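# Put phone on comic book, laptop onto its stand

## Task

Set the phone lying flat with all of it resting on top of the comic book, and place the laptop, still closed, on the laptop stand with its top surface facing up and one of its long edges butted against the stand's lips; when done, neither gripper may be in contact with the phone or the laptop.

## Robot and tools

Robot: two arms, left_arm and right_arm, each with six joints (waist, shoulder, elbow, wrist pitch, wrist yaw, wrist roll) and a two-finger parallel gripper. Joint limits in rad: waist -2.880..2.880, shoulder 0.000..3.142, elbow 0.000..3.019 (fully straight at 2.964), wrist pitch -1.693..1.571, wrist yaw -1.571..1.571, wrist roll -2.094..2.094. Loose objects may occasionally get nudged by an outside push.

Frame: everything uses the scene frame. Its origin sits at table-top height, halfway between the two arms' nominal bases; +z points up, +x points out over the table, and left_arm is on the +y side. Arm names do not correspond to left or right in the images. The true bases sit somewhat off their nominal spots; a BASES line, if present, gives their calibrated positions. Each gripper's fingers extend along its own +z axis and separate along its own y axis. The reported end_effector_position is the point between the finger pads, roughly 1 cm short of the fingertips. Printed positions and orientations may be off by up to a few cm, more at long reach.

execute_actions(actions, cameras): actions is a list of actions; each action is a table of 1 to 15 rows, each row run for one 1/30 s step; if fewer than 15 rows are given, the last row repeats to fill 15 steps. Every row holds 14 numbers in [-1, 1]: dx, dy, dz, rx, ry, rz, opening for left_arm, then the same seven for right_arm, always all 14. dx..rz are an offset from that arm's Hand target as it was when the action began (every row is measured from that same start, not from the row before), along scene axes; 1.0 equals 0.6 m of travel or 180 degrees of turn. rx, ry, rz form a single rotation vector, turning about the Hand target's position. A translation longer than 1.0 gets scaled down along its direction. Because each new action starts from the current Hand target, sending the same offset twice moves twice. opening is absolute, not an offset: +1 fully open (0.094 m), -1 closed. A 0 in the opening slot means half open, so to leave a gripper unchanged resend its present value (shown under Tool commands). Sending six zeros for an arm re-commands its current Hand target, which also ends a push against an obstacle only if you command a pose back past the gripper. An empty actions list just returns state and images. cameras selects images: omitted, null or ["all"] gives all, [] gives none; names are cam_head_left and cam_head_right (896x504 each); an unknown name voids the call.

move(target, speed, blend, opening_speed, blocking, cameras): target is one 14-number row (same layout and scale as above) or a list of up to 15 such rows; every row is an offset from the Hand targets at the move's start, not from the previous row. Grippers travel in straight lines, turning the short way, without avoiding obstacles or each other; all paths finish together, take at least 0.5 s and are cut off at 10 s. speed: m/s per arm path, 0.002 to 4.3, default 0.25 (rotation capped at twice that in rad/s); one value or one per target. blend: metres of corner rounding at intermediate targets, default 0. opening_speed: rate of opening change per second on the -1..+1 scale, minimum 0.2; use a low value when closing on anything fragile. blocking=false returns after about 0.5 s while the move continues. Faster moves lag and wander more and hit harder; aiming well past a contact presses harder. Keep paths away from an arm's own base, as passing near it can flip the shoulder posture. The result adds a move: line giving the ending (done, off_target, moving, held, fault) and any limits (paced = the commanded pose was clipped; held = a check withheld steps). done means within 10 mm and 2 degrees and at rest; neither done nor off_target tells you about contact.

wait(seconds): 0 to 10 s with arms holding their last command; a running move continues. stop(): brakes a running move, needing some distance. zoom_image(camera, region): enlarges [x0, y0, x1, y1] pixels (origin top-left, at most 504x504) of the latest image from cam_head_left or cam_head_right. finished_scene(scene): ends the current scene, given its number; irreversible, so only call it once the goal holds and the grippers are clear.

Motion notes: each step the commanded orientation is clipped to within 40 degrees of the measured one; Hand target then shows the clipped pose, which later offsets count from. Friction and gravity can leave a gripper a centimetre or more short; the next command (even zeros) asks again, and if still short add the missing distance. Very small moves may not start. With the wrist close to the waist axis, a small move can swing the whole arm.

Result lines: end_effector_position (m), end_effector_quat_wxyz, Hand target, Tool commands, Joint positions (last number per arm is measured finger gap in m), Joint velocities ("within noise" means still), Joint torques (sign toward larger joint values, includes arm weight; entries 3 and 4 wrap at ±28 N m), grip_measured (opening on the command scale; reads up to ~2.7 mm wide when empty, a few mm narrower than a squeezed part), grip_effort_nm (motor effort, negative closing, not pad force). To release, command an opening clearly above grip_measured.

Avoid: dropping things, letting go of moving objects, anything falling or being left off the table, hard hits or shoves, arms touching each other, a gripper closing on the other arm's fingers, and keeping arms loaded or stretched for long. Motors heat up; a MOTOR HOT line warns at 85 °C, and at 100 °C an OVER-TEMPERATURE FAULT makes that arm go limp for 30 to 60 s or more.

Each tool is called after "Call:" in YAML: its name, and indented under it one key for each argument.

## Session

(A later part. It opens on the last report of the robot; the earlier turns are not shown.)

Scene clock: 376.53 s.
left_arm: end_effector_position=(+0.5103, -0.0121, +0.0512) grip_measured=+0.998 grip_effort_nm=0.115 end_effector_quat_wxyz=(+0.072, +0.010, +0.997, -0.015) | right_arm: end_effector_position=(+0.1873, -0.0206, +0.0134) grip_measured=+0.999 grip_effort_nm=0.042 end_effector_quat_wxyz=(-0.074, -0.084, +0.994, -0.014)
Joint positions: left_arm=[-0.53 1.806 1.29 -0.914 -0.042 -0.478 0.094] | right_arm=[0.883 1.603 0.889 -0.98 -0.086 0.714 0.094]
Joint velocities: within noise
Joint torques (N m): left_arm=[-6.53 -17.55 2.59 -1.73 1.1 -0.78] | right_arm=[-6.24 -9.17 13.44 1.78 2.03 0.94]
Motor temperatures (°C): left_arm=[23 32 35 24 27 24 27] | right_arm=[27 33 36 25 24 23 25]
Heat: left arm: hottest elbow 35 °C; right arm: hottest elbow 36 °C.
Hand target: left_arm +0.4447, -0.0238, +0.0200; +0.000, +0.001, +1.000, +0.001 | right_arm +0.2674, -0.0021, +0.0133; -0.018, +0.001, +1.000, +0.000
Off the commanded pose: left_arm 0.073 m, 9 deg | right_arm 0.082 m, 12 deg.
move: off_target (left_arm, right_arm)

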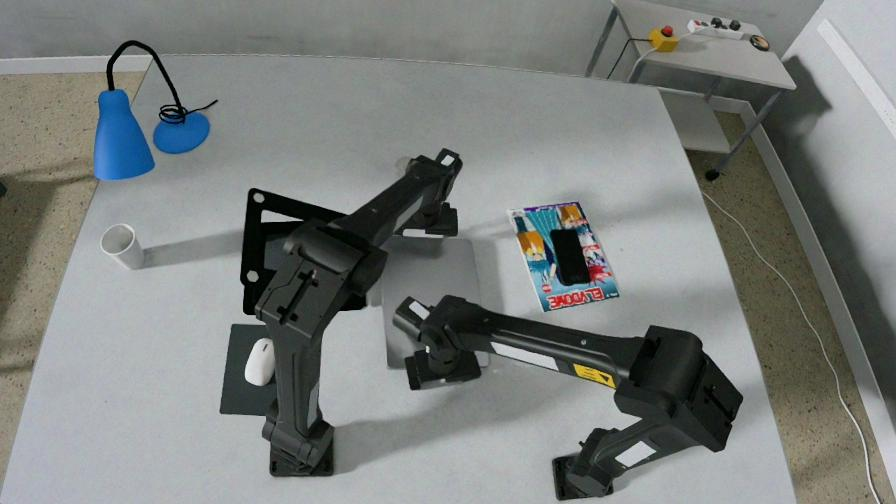

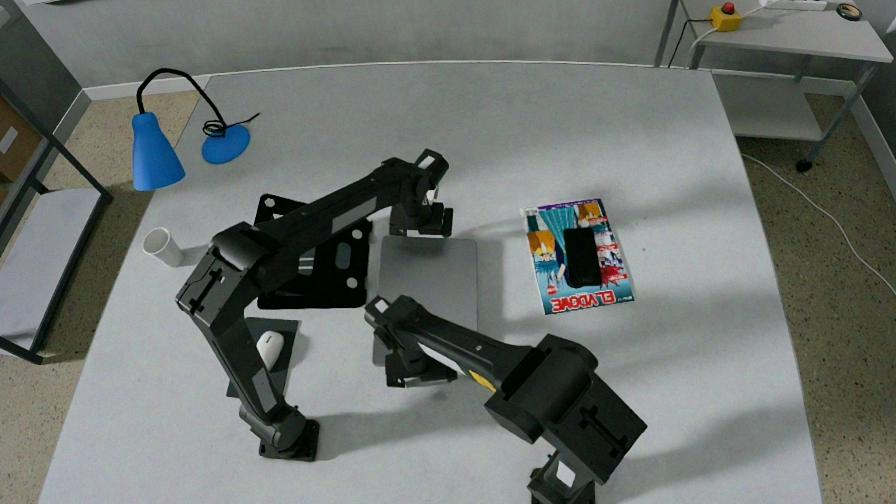

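Call:
move:
  target: [0,0,0.05,0,0,0,1,0,0.0,0.1,0,0,0,1]
  speed: 0.06

Call:
zoom_image:
  camera: "cam_head_left"
  region: [340, 180, 540, 410]

Call:
zoom_image:
  camera: "cam_head_right"
  region: [340, 180, 540, 410]

Scene clock: 385.20 s.
left_arm: end_effector_position=(+0.4596, -0.0281, +0.0570) grip_measured=+0.998 grip_effort_nm=0.115 end_effector_quat_wxyz=(+0.018, +0.005, +1.000, -0.007) | right_arm: end_effector_position=(+0.2258, -0.0207, +0.0496) grip_measured=+0.999 grip_effort_nm=0.042 end_effector_quat_wxyz=(-0.060, -0.034, +0.997, -0.026)
Joint positions: left_arm=[-0.594 1.772 1.265 -1.026 -0.008 -0.555 0.094] | right_arm=[0.822 1.593 0.998 -1.097 -0.049 0.756 0.094]
Joint velocities: within noise
Joint torques (N m): left_arm=[-2.2 -18.14 6.91 -0.27 0.19 -0.1] | right_arm=[-1.9 -15.09 12.29 0.35 0.8 0.56]
Motor temperatures (°C): left_arm=[23 31 34 24 28 24 27] | right_arm=[27 33 38 25 27 24 25]
Heat: left arm: hottest elbow 34 °C; right arm: hottest elbow 38 °C.
Hand target: left_arm +0.4448, -0.0237, +0.0500; +0.000, +0.001, +1.000, +0.001 | right_arm +0.2673, -0.0020, +0.0734; -0.018, +0.001, +1.000, +0.000
Off the commanded pose: left_arm 0.017 m, 2 deg | right_arm 0.051 m, 7 deg.
move: off_target (left_arm, right_arm)

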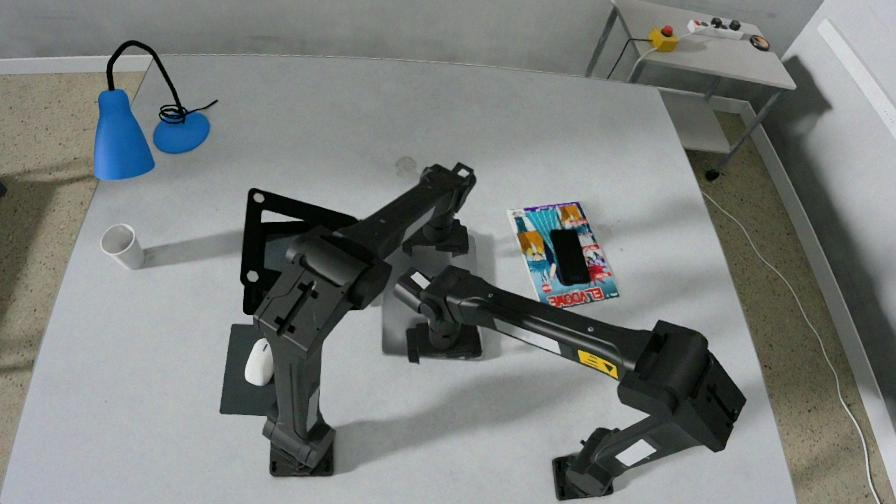

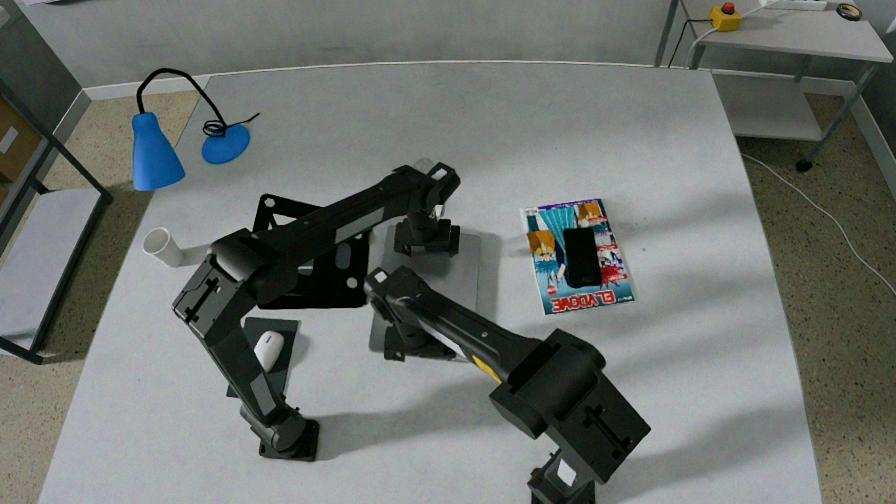

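Scaled by 2.191.

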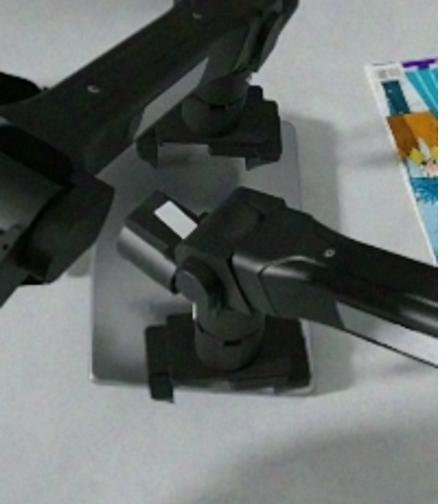

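Scaled by 2.191.

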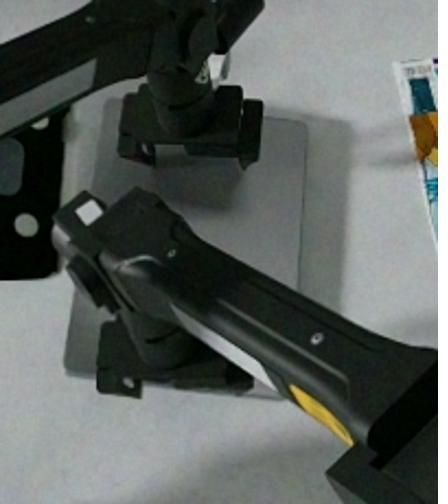

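Call:
move:
  target:
    - [0.0,0,0.1,0,0,0,0.2,-0.03,0,0.1,0,0,0,0.2]
    - [0.0,0.2,0.3,0,0,0.25,0.2,-0.05,-0.2,0.25,0,0,0.25,0.2]
    - [-0.1,0.45,0.25,0,0,0.5,0,0.15,-0.4,0.23,0,0,0.5,0]
  speed: [0.1,0.25,0.25]

Call:
zoom_image:
  camera: "cam_head_left"
  region: [230, 170, 530, 400]

Call:
zoom_image:
  camera: "cam_head_right"
  region: [230, 170, 530, 400]

Scene clock: 418.73 s.
left_arm: end_effector_position=(+0.3865, +0.2421, +0.1974) grip_measured=+0.003 grip_effort_nm=-0.085 end_effector_quat_wxyz=(+0.008, +0.699, -0.715, -0.008) | right_arm: end_effector_position=(+0.3336, -0.2425, +0.1970) grip_measured=+0.002 grip_effort_nm=-0.085 end_effector_quat_wxyz=(+0.033, +0.708, -0.706, +0.001)
Joint positions: left_arm=[-0.029 1.3 1.115 -1.408 -0.001 -1.55 0.047] | right_arm=[0.196 1.354 1.162 -1.433 0.038 -1.371 0.047]
Joint velocities: within noise
Joint torques (N m): left_arm=[-0.67 -12.28 9.33 0.8 -0.01 -0.04] | right_arm=[-0.38 -10.52 12.48 0.25 -0.08 0.08]
Motor temperatures (°C): left_arm=[23 30 33 24 27 24 27] | right_arm=[27 33 41 25 25 24 25]
Heat: left arm: hottest elbow 33 °C; right arm: hottest elbow 41 °C.
Hand target: left_arm +0.3847, +0.2463, +0.2000; +0.000, +0.707, -0.708, -0.001 | right_arm +0.3574, -0.2421, +0.2114; +0.013, +0.706, -0.708, +0.012
Off the commanded pose: left_arm 0.005 m, 2 deg | right_arm 0.028 m, 3 deg.
move: off_target (right_arm); target 3's new opening was sent with right_arm's hand 0.028 m and 3 deg from that target

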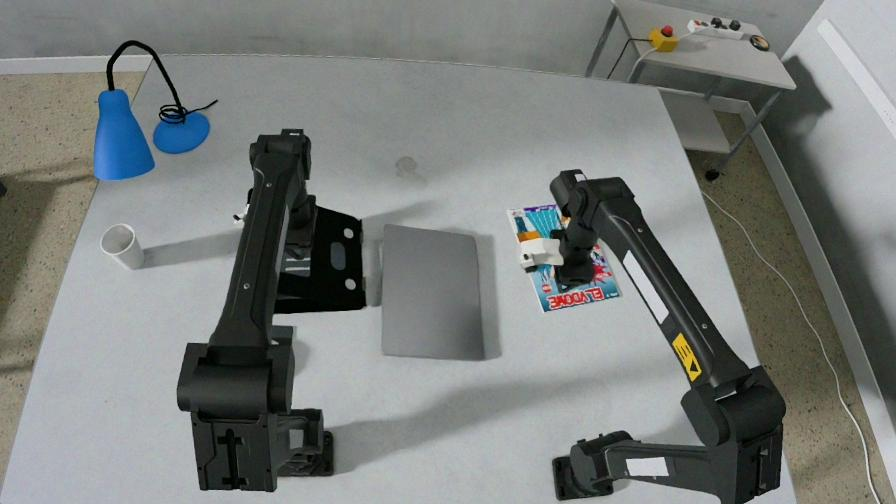

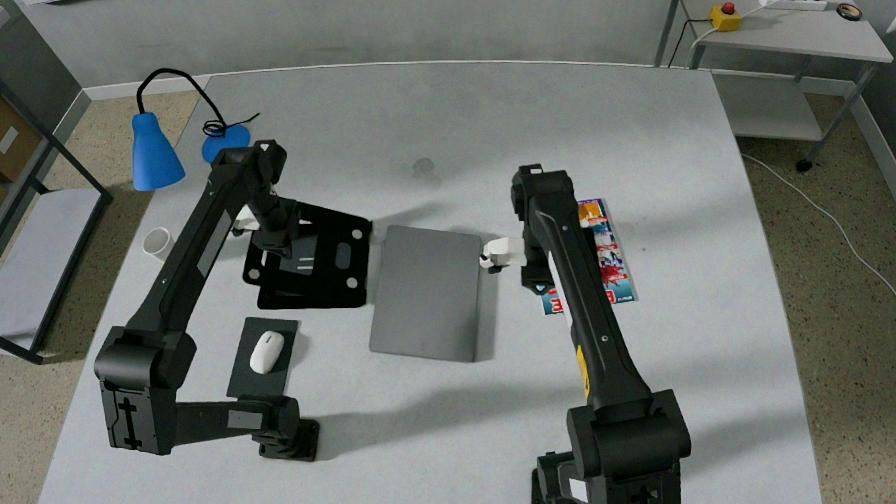

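Scaled by 1.680.

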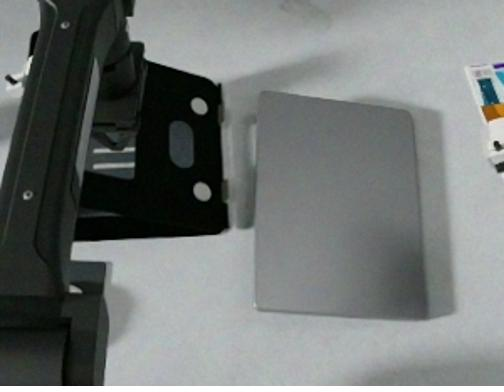

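Scaled by 1.680.

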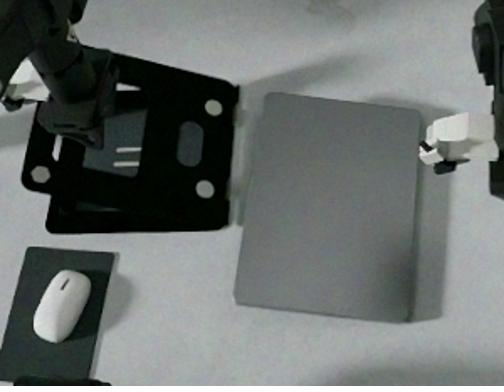

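Call:
move:
  target:
    - [0.025,-0.135,0,0,0,0,0,0.075,0.14,-0.05,0,0,0,0]
    - [0.025,-0.135,-0.17,0,0,0,0,0.075,0.14,-0.19,0,0,0,0]
  speed: 0.2

Call:
zoom_image:
  camera: "cam_head_left"
  region: [300, 180, 580, 380]

Call:
zoom_image:
  camera: "cam_head_right"
  region: [300, 180, 580, 380]

Scene clock: 427.47 s.
left_arm: end_effector_position=(+0.3998, +0.1688, +0.1012) grip_measured=+0.002 grip_effort_nm=-0.090 end_effector_quat_wxyz=(+0.002, +0.707, -0.707, -0.001) | right_arm: end_effector_position=(+0.4040, -0.1605, +0.1078) grip_measured=+0.001 grip_effort_nm=-0.081 end_effector_quat_wxyz=(+0.007, +0.706, -0.708, +0.015)
Joint positions: left_arm=[-0.224 1.427 0.971 -1.12 0.002 -1.767 0.047] | right_arm=[0.339 1.617 1.207 -1.161 0.032 -1.224 0.047]
Joint velocities: within noise
Joint torques (N m): left_arm=[-1.9 -11.63 8.66 0.87 -0.2 -0.09] | right_arm=[0.91 -14.74 6.91 0.47 0.06 0.2]
Motor temperatures (°C): left_arm=[23 30 33 24 27 24 27] | right_arm=[27 33 41 25 25 24 25]
Heat: left arm: hottest elbow 33 °C; right arm: hottest elbow 41 °C.
Hand target: left_arm +0.3998, +0.1653, +0.0980; +0.000, +0.707, -0.707, -0.001 | right_arm +0.4023, -0.1581, +0.0973; +0.013, +0.706, -0.708, +0.012
Off the commanded pose: left_arm 0.005 m, 0 deg | right_arm 0.011 m, 1 deg.
move: off_target (right_arm)

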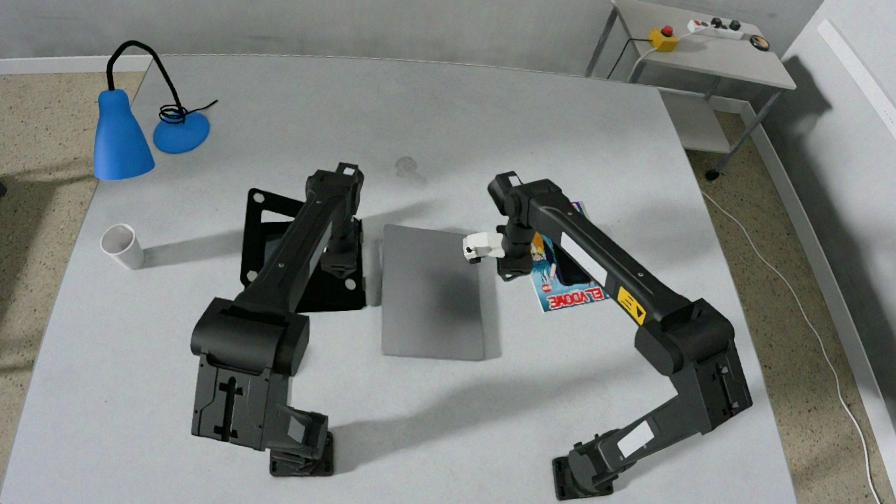

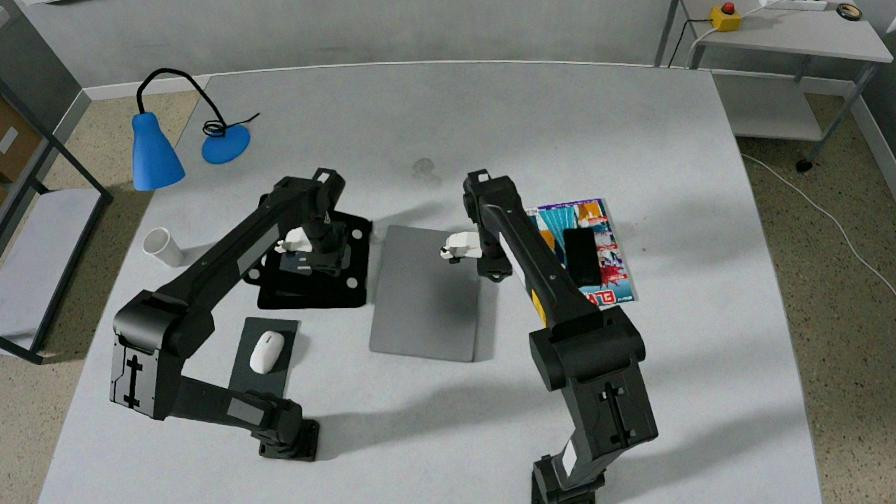

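Scaled by 1.800.

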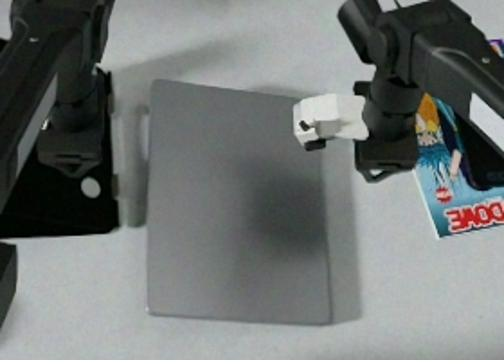

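Scaled by 1.800.

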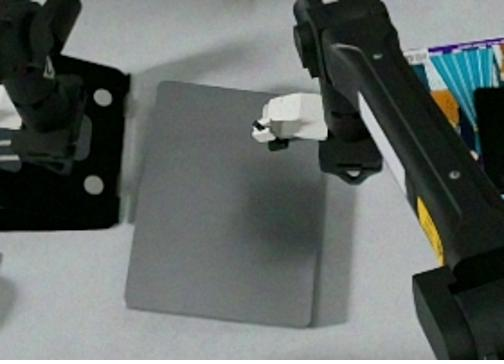

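Call:
move:
  target:
    - [0,0,0.1,0,0,0,0,0,0,0,0,0,0,0]
    - [-0.2,0.06,0.1,0,0,0,-0.4,0,0,0,0,0,0,0]
    - [-0.2,0.06,-0.12,0,0,0,-0.4,0,0,0,0,0,0,0]
  speed: 0.25

Call:
zoom_image:
  camera: "cam_head_left"
  region: [300, 200, 580, 400]

Call:
zoom_image:
  camera: "cam_head_right"
  region: [300, 200, 580, 400]

Scene clock: 437.50 s.
left_arm: end_effector_position=(+0.2795, +0.1970, +0.0303) grip_measured=-0.398 grip_effort_nm=-0.081 end_effector_quat_wxyz=(+0.000, +0.704, -0.710, +0.002) | right_arm: end_effector_position=(+0.4040, -0.1605, +0.1078) grip_measured=+0.001 grip_effort_nm=-0.085 end_effector_quat_wxyz=(+0.007, +0.706, -0.708, +0.015)
Joint positions: left_arm=[-0.207 1.203 0.55 -0.915 0.002 -1.741 0.028] | right_arm=[0.339 1.617 1.207 -1.161 0.032 -1.224 0.047]
Joint velocities: within noise
Joint torques (N m): left_arm=[-0.62 -6.36 7.76 0.7 -0.2 0.12] | right_arm=[0.91 -15.03 6.99 0.49 0.06 0.22]
Motor temperatures (°C): left_arm=[23 29 33 24 27 24 27] | right_arm=[27 33 40 25 25 24 25]
Heat: left arm: hottest elbow 33 °C; right arm: hottest elbow 40 °C.
Hand target: left_arm +0.2797, +0.2013, +0.0260; +0.000, +0.707, -0.708, -0.001 | right_arm +0.4023, -0.1581, +0.0973; +0.013, +0.706, -0.708, +0.012
Off the commanded pose: left_arm 0.006 m, 0 deg | right_arm 0.011 m, 1 deg.
move: off_target (right_arm)

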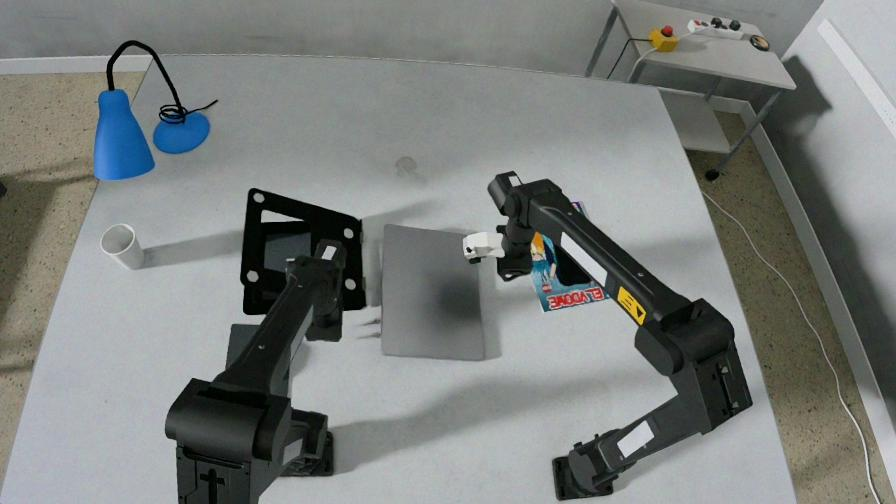

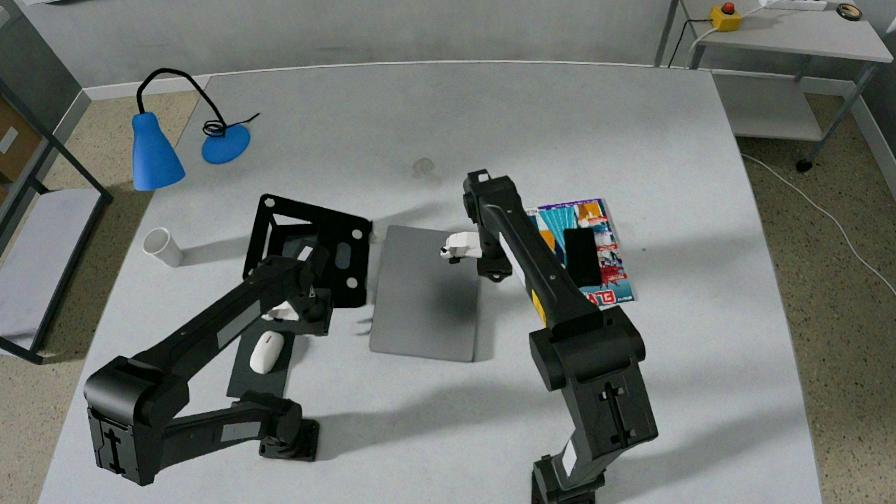

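Scaled by 1.800.

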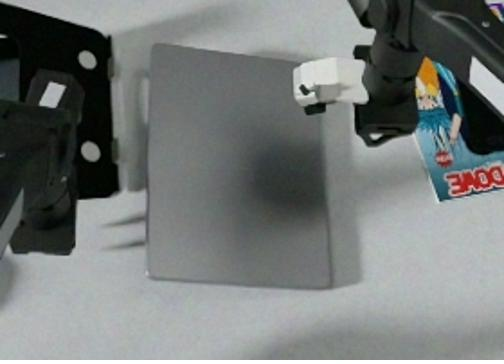

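Scaled by 1.800.

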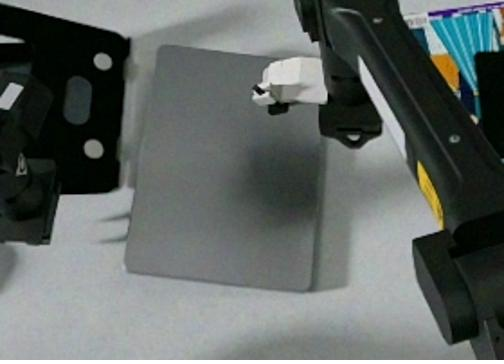

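Call:
move:
  target:
    - [0,-0.08,-0.015,0,0,0,-0.4,0,0,0,0,0,0,0]
    - [0,-0.205,-0.015,0,0,0,-0.4,0,0,0,0,0,0,0]
  speed: 0.08

Call:
zoom_image:
  camera: "cam_head_left"
  region: [300, 200, 580, 400]

Call:
zoom_image:
  camera: "cam_head_right"
  region: [300, 200, 580, 400]

Scene clock: 443.30 s.
left_arm: end_effector_position=(+0.2611, +0.1025, +0.0101) grip_measured=-0.398 grip_effort_nm=-0.071 end_effector_quat_wxyz=(+0.008, +0.704, -0.709, -0.020) | right_arm: end_effector_position=(+0.4040, -0.1605, +0.1078) grip_measured=+0.001 grip_effort_nm=-0.081 end_effector_quat_wxyz=(+0.007, +0.706, -0.708, +0.015)
Joint positions: left_arm=[-0.57 1.335 0.59 -0.869 0.007 -2.105 0.028] | right_arm=[0.339 1.617 1.207 -1.161 0.032 -1.224 0.047]
Joint velocities: within noise
Joint torques (N m): left_arm=[-4.31 -6.48 12.62 0.55 0.49 -0.04] | right_arm=[0.85 -14.92 6.98 0.46 0.06 0.21]
Motor temperatures (°C): left_arm=[23 29 34 24 27 24 27] | right_arm=[27 33 39 25 25 23 25]
Heat: left arm: hottest elbow 34 °C; right arm: hottest elbow 39 °C.
Hand target: left_arm +0.2797, +0.0784, +0.0170; +0.000, +0.707, -0.708, -0.001 | right_arm +0.4023, -0.1581, +0.0973; +0.013, +0.706, -0.708, +0.012
Off the commanded pose: left_arm 0.031 m, 2 deg | right_arm 0.011 m, 1 deg.
joint sent to its limit (left arm) — joint 6 (wrist roll), lower limit. The joint targets still meet the commanded pose.
move: off_target (left_arm, right_arm)

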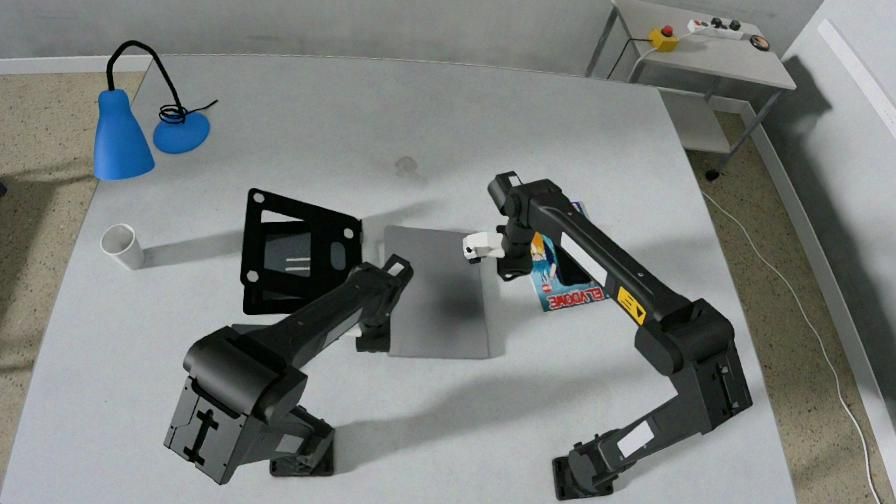

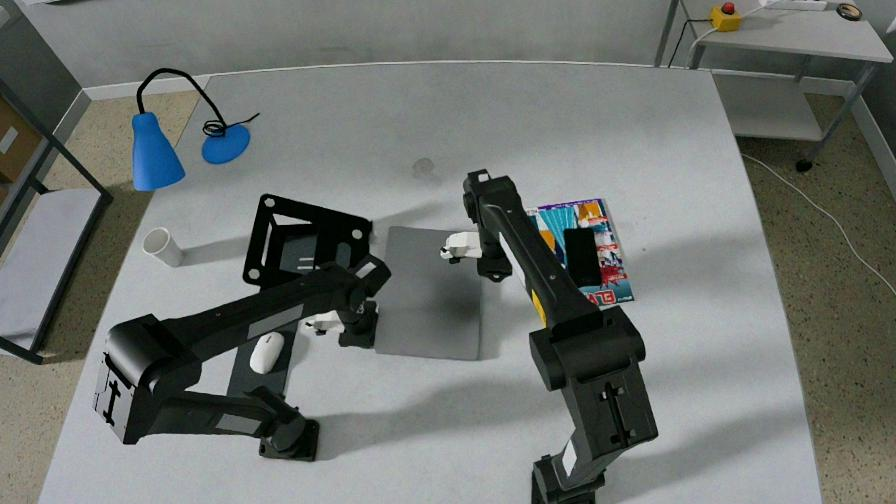

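Scaled by 1.800.

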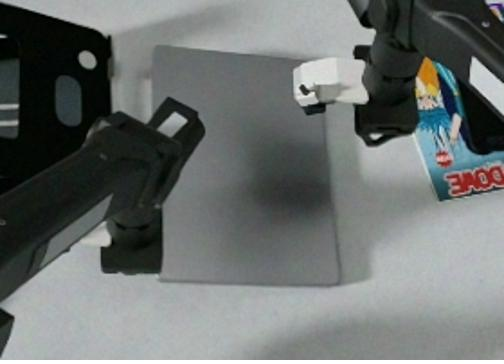

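Scaled by 1.800.

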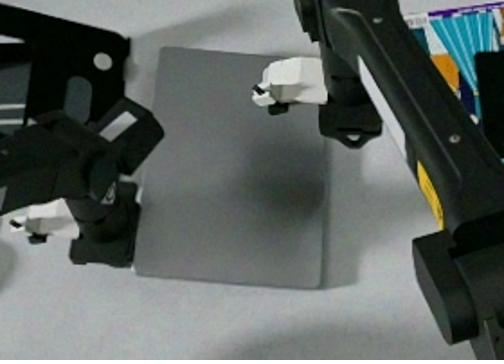

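Call:
move:
  target:
    - [0.01,-0.06,0,0,0,0.04,-0.4,0,0,0,0,0,0,0]
    - [0.01,0.03,0,0,0,0.04,-0.4,0,0,0,0,0,0,0]
    - [0.01,0.1,0.2,0,0,0,-0.4,0,0,0,0,0,0,0]
  speed: [0.08,0.1,0.2]

Call:
zoom_image:
  camera: "cam_head_left"
  region: [300, 200, 580, 400]

Call:
zoom_image:
  camera: "cam_head_right"
  region: [300, 200, 580, 400]

Scene clock: 451.20 s.
left_arm: end_effector_position=(+0.2640, +0.1435, +0.1130) grip_measured=-0.399 grip_effort_nm=-0.046 end_effector_quat_wxyz=(+0.010, +0.704, -0.709, -0.029) | right_arm: end_effector_position=(+0.4040, -0.1605, +0.1078) grip_measured=+0.001 grip_effort_nm=-0.081 end_effector_quat_wxyz=(+0.007, +0.706, -0.708, +0.015)
Joint positions: left_arm=[-0.431 1.108 0.729 -1.252 -0.003 -1.966 0.028] | right_arm=[0.339 1.617 1.207 -1.161 0.032 -1.224 0.047]
Joint velocities: within noise
Joint torques (N m): left_arm=[-0.38 -7 15.39 -0.27 0.07 0.06] | right_arm=[0.91 -14.97 6.98 0.46 0.07 0.22]
Motor temperatures (°C): left_arm=[23 29 34 24 27 24 27] | right_arm=[27 33 38 25 25 23 25]
Heat: left arm: hottest elbow 34 °C; right arm: hottest elbow 38 °C.
Hand target: left_arm +0.2858, +0.1382, +0.1371; +0.000, +0.707, -0.708, +0.000 | right_arm +0.4023, -0.1581, +0.0973; +0.013, +0.706, -0.708, +0.012
Off the commanded pose: left_arm 0.033 m, 3 deg | right_arm 0.011 m, 1 deg.
move: off_target (left_arm, right_arm)

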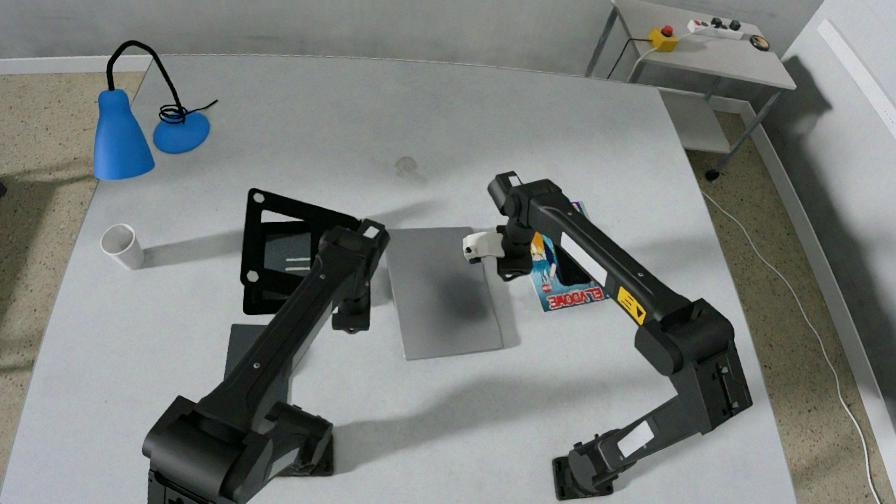

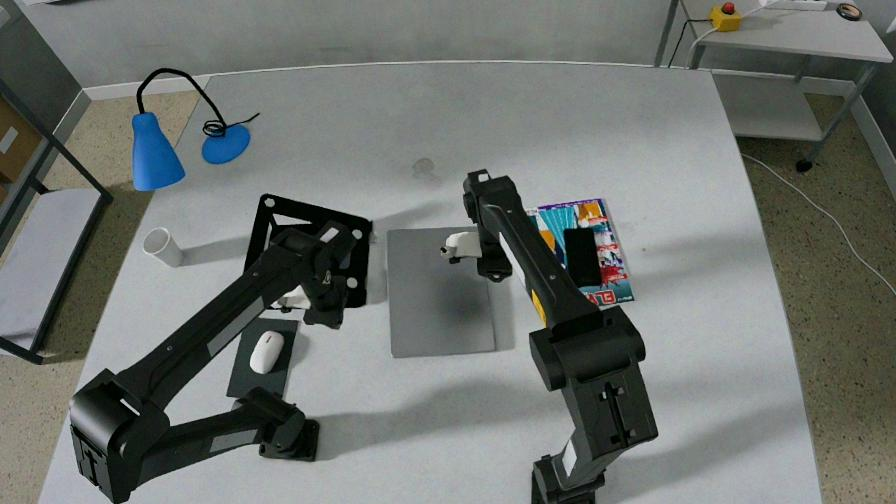

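Scaled by 1.800.

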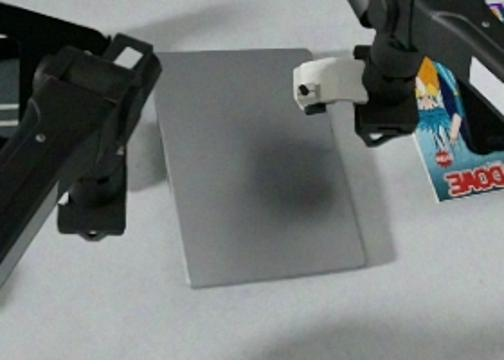

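Scaled by 1.800.

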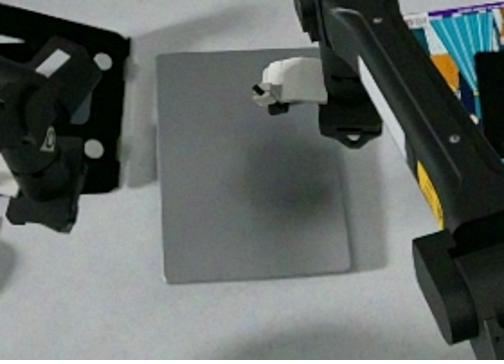

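Call:
move:
  target:
    - [0.17,-0.02,0.0,0,0,0.042,0,0.035,-0.005,0,0,0,0.042,0]
    - [0.17,-0.03,-0.2,0,0,0.042,0,0.035,-0.005,-0.14,0,0,0.042,0]
  speed: 0.15

Call:
zoom_image:
  camera: "cam_head_left"
  region: [320, 200, 580, 380]

Call:
zoom_image:
  camera: "cam_head_right"
  region: [320, 200, 580, 380]

Scene clock: 460.50 s.
left_arm: end_effector_position=(+0.3892, +0.1208, +0.0290) grip_measured=-0.002 grip_effort_nm=0.129 end_effector_quat_wxyz=(-0.002, +0.750, -0.661, +0.003) | right_arm: end_effector_position=(+0.4246, -0.1538, +0.0261) grip_measured=+0.001 grip_effort_nm=-0.076 end_effector_quat_wxyz=(+0.004, +0.753, -0.658, +0.018)
Joint positions: left_arm=[-0.356 1.537 0.869 -0.896 -0.001 -2.023 0.047] | right_arm=[0.338 1.767 1.163 -0.956 0.034 -1.362 0.047]
Joint velocities: within noise
Joint torques (N m): left_arm=[-1.61 -11.11 7.28 1.4 -0.01 -0.05] | right_arm=[-0.5 -15.91 6.22 0.5 0.02 0.07]
Motor temperatures (°C): left_arm=[23 28 36 24 27 24 27] | right_arm=[27 33 38 25 25 23 25]
Heat: left arm: hottest elbow 36 °C; right arm: hottest elbow 38 °C.
Hand target: left_arm +0.3877, +0.1204, +0.0170; +0.000, +0.752, -0.659, -0.001 | right_arm +0.4234, -0.1610, +0.0134; +0.012, +0.751, -0.660, +0.013
Off the commanded pose: left_arm 0.012 m, 1 deg | right_arm 0.015 m, 1 deg.
move: off_target (left_arm, right_arm)

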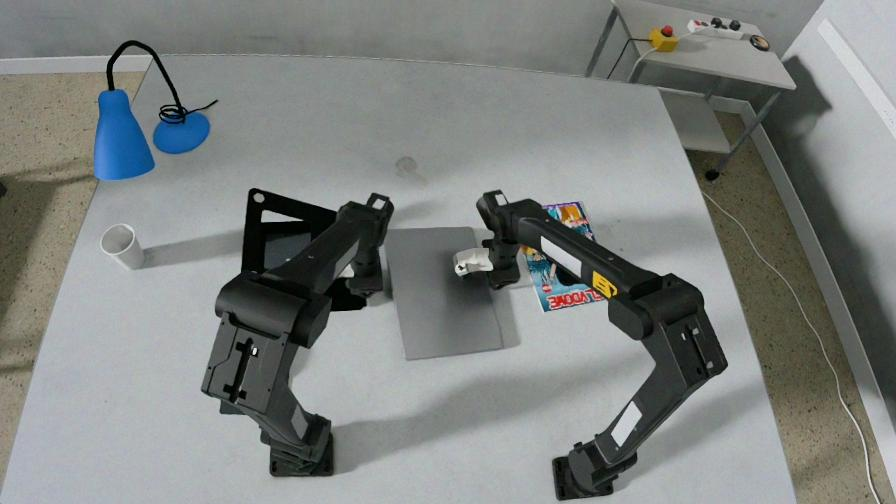

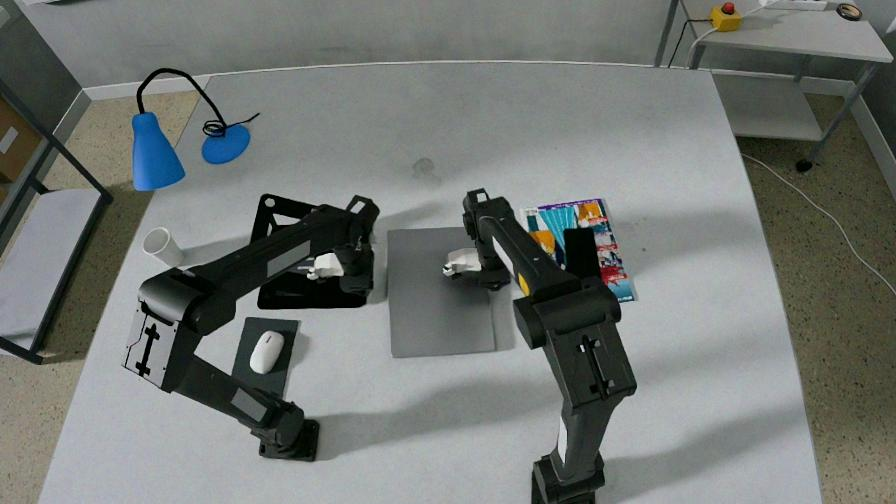

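Scaled by 1.938.

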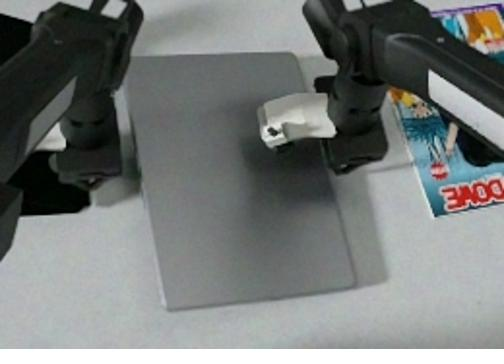

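Scaled by 1.938.

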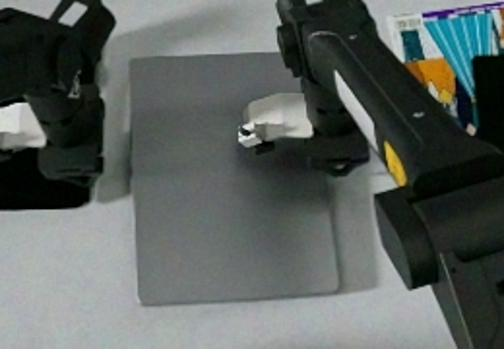

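Call:
move:
  target:
    - [0,0,-0.03,0,0,0,0,0,0,-0.03,0,0,0,0]
    - [0.01,-0.08,-0.03,0,0,0,0,-0.003,0.025,-0.03,0,0,0,0]
  speed: 0.08

Call:
zoom_image:
  camera: "cam_head_left"
  region: [320, 200, 580, 380]

Call:
zoom_image:
  camera: "cam_head_right"
  region: [320, 200, 580, 380]

Scene clock: 467.17 s.
left_arm: end_effector_position=(+0.3927, +0.0892, +0.0101) grip_measured=-0.002 grip_effort_nm=0.110 end_effector_quat_wxyz=(-0.006, +0.750, -0.661, +0.010) | right_arm: end_effector_position=(+0.4270, -0.1512, +0.0127) grip_measured=+0.001 grip_effort_nm=-0.071 end_effector_quat_wxyz=(-0.001, +0.749, -0.662, +0.021)
Joint positions: left_arm=[-0.431 1.598 0.879 -0.829 -0.005 -2.1 0.047] | right_arm=[0.342 1.789 1.152 -0.912 0.035 -1.348 0.047]
Joint velocities: within noise
Joint torques (N m): left_arm=[-3.08 -8.88 10.48 0.21 0.54 -0.09] | right_arm=[1.38 -15.21 6.46 0.32 -0.02 0.22]
Motor temperatures (°C): left_arm=[23 28 35 24 27 24 27] | right_arm=[27 33 37 25 24 23 25]
Heat: left arm: hottest elbow 35 °C; right arm: hottest elbow 37 °C.
Hand target: left_arm +0.3937, +0.0723, -0.0011; +0.000, +0.752, -0.660, -0.001 | right_arm +0.4215, -0.1460, -0.0047; +0.012, +0.751, -0.660, +0.013
Off the commanded pose: left_arm 0.020 m, 1 deg | right_arm 0.019 m, 2 deg.
joint sent to its limit (left arm) — joint 6 (wrist roll), lower limit. The joint targets still meet the commanded pose.
move: off_target (left_arm, right_arm)

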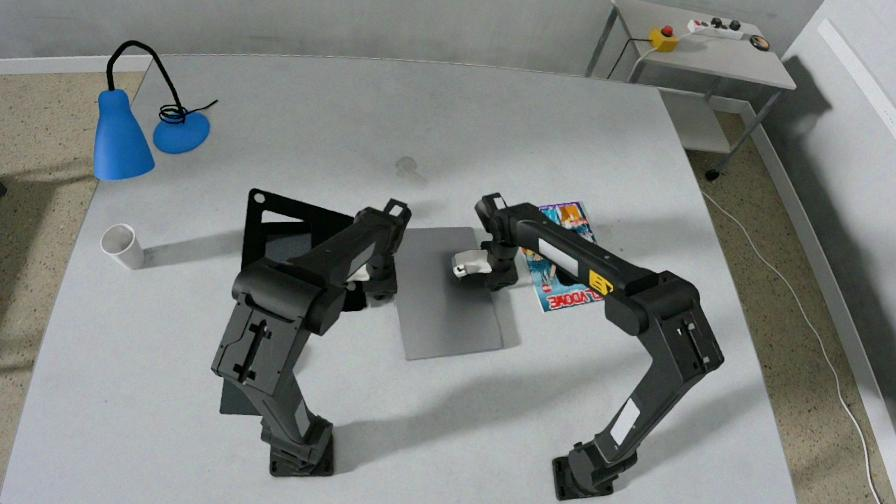

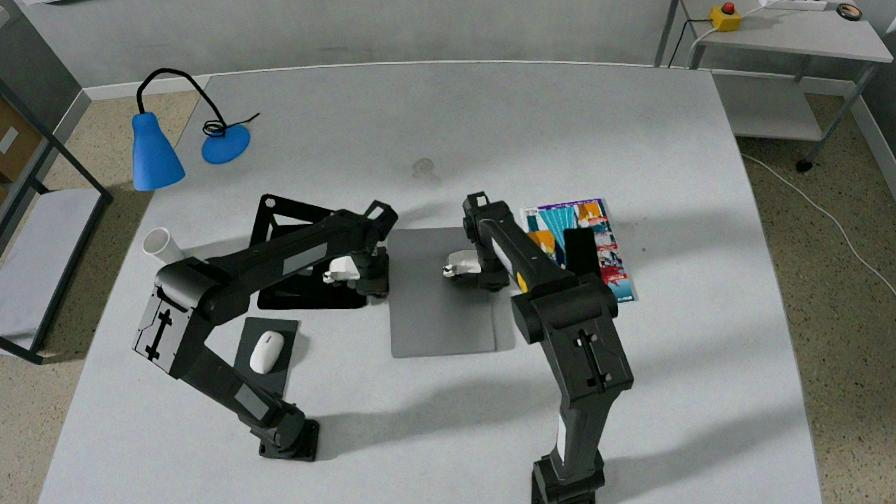

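Scaled by 1.938.

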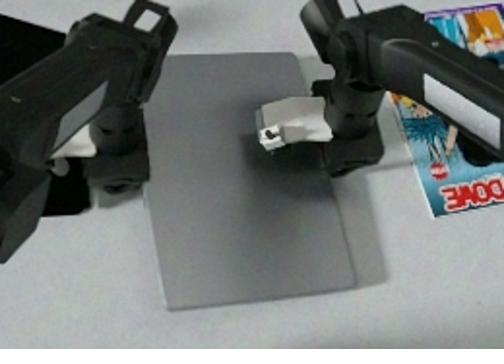

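Scaled by 1.938.

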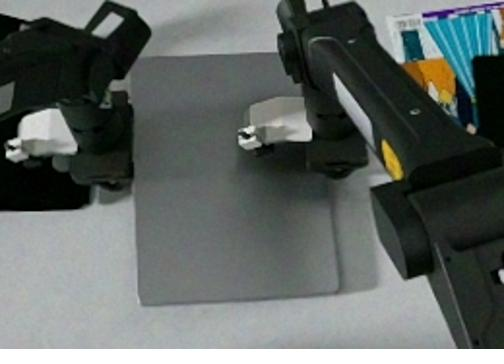

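Call:
move:
  target: [0.006,-0.07,0.025,0,0,0,0,-0.01,0.075,0.035,0,0,0,0]
  speed: 0.06

Call:
zoom_image:
  camera: "cam_head_left"
  region: [320, 200, 580, 380]

Call:
zoom_image:
  camera: "cam_head_right"
  region: [320, 200, 580, 380]

Scene clock: 471.17 s.
left_arm: end_effector_position=(+0.3937, +0.0851, +0.0141) grip_measured=-0.002 grip_effort_nm=0.110 end_effector_quat_wxyz=(+0.003, +0.751, -0.661, -0.010) | right_arm: end_effector_position=(+0.4124, -0.1464, +0.0142) grip_measured=+0.001 grip_effort_nm=-0.056 end_effector_quat_wxyz=(+0.030, +0.739, -0.672, +0.027)
Joint positions: left_arm=[-0.437 1.62 0.922 -0.893 0 -2.107 0.047] | right_arm=[0.377 1.789 1.155 -0.968 0.074 -1.283 0.047]
Joint velocities: within noise
Joint torques (N m): left_arm=[-8.59 -10.58 13.04 0.39 1.59 -0.05] | right_arm=[5.19 -16.26 9.91 -0.12 -1.39 0.45]
Motor temperatures (°C): left_arm=[23 28 35 24 27 24 27] | right_arm=[27 34 37 25 25 23 25]
Heat: left arm: hottest elbow 35 °C; right arm: hottest elbow 37 °C.
Hand target: left_arm +0.3974, +0.0305, +0.0140; +0.000, +0.752, -0.659, -0.001 | right_arm +0.4155, -0.1011, +0.0163; +0.013, +0.751, -0.660, +0.013
Off the commanded pose: left_arm 0.055 m, 1 deg | right_arm 0.045 m, 3 deg.
joint sent to its limit (left arm) — joint 6 (wrist roll), lower limit. The joint targets are off in position and orientation.
move: off_target (left_arm, right_arm)

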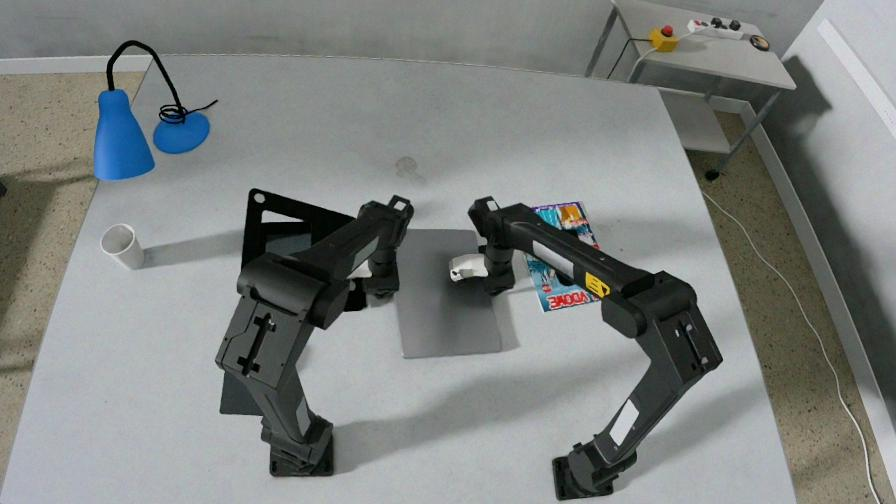

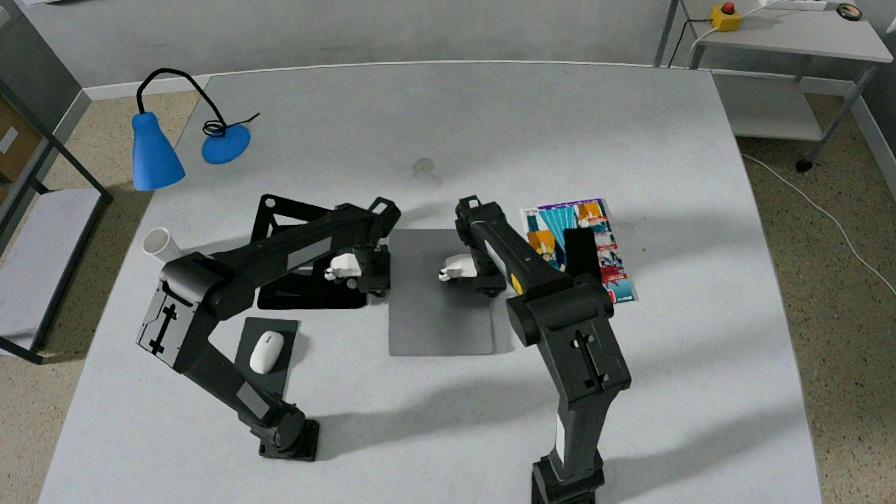

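Scaled by 1.938.

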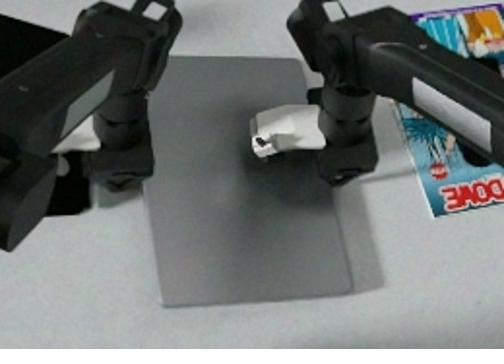

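Scaled by 1.938.

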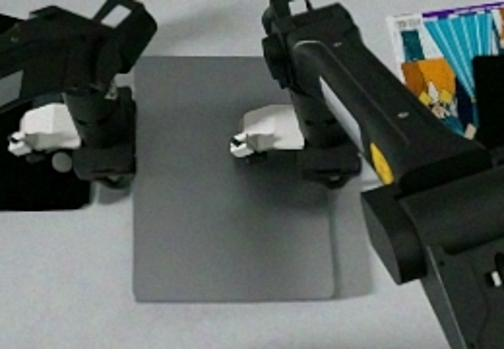

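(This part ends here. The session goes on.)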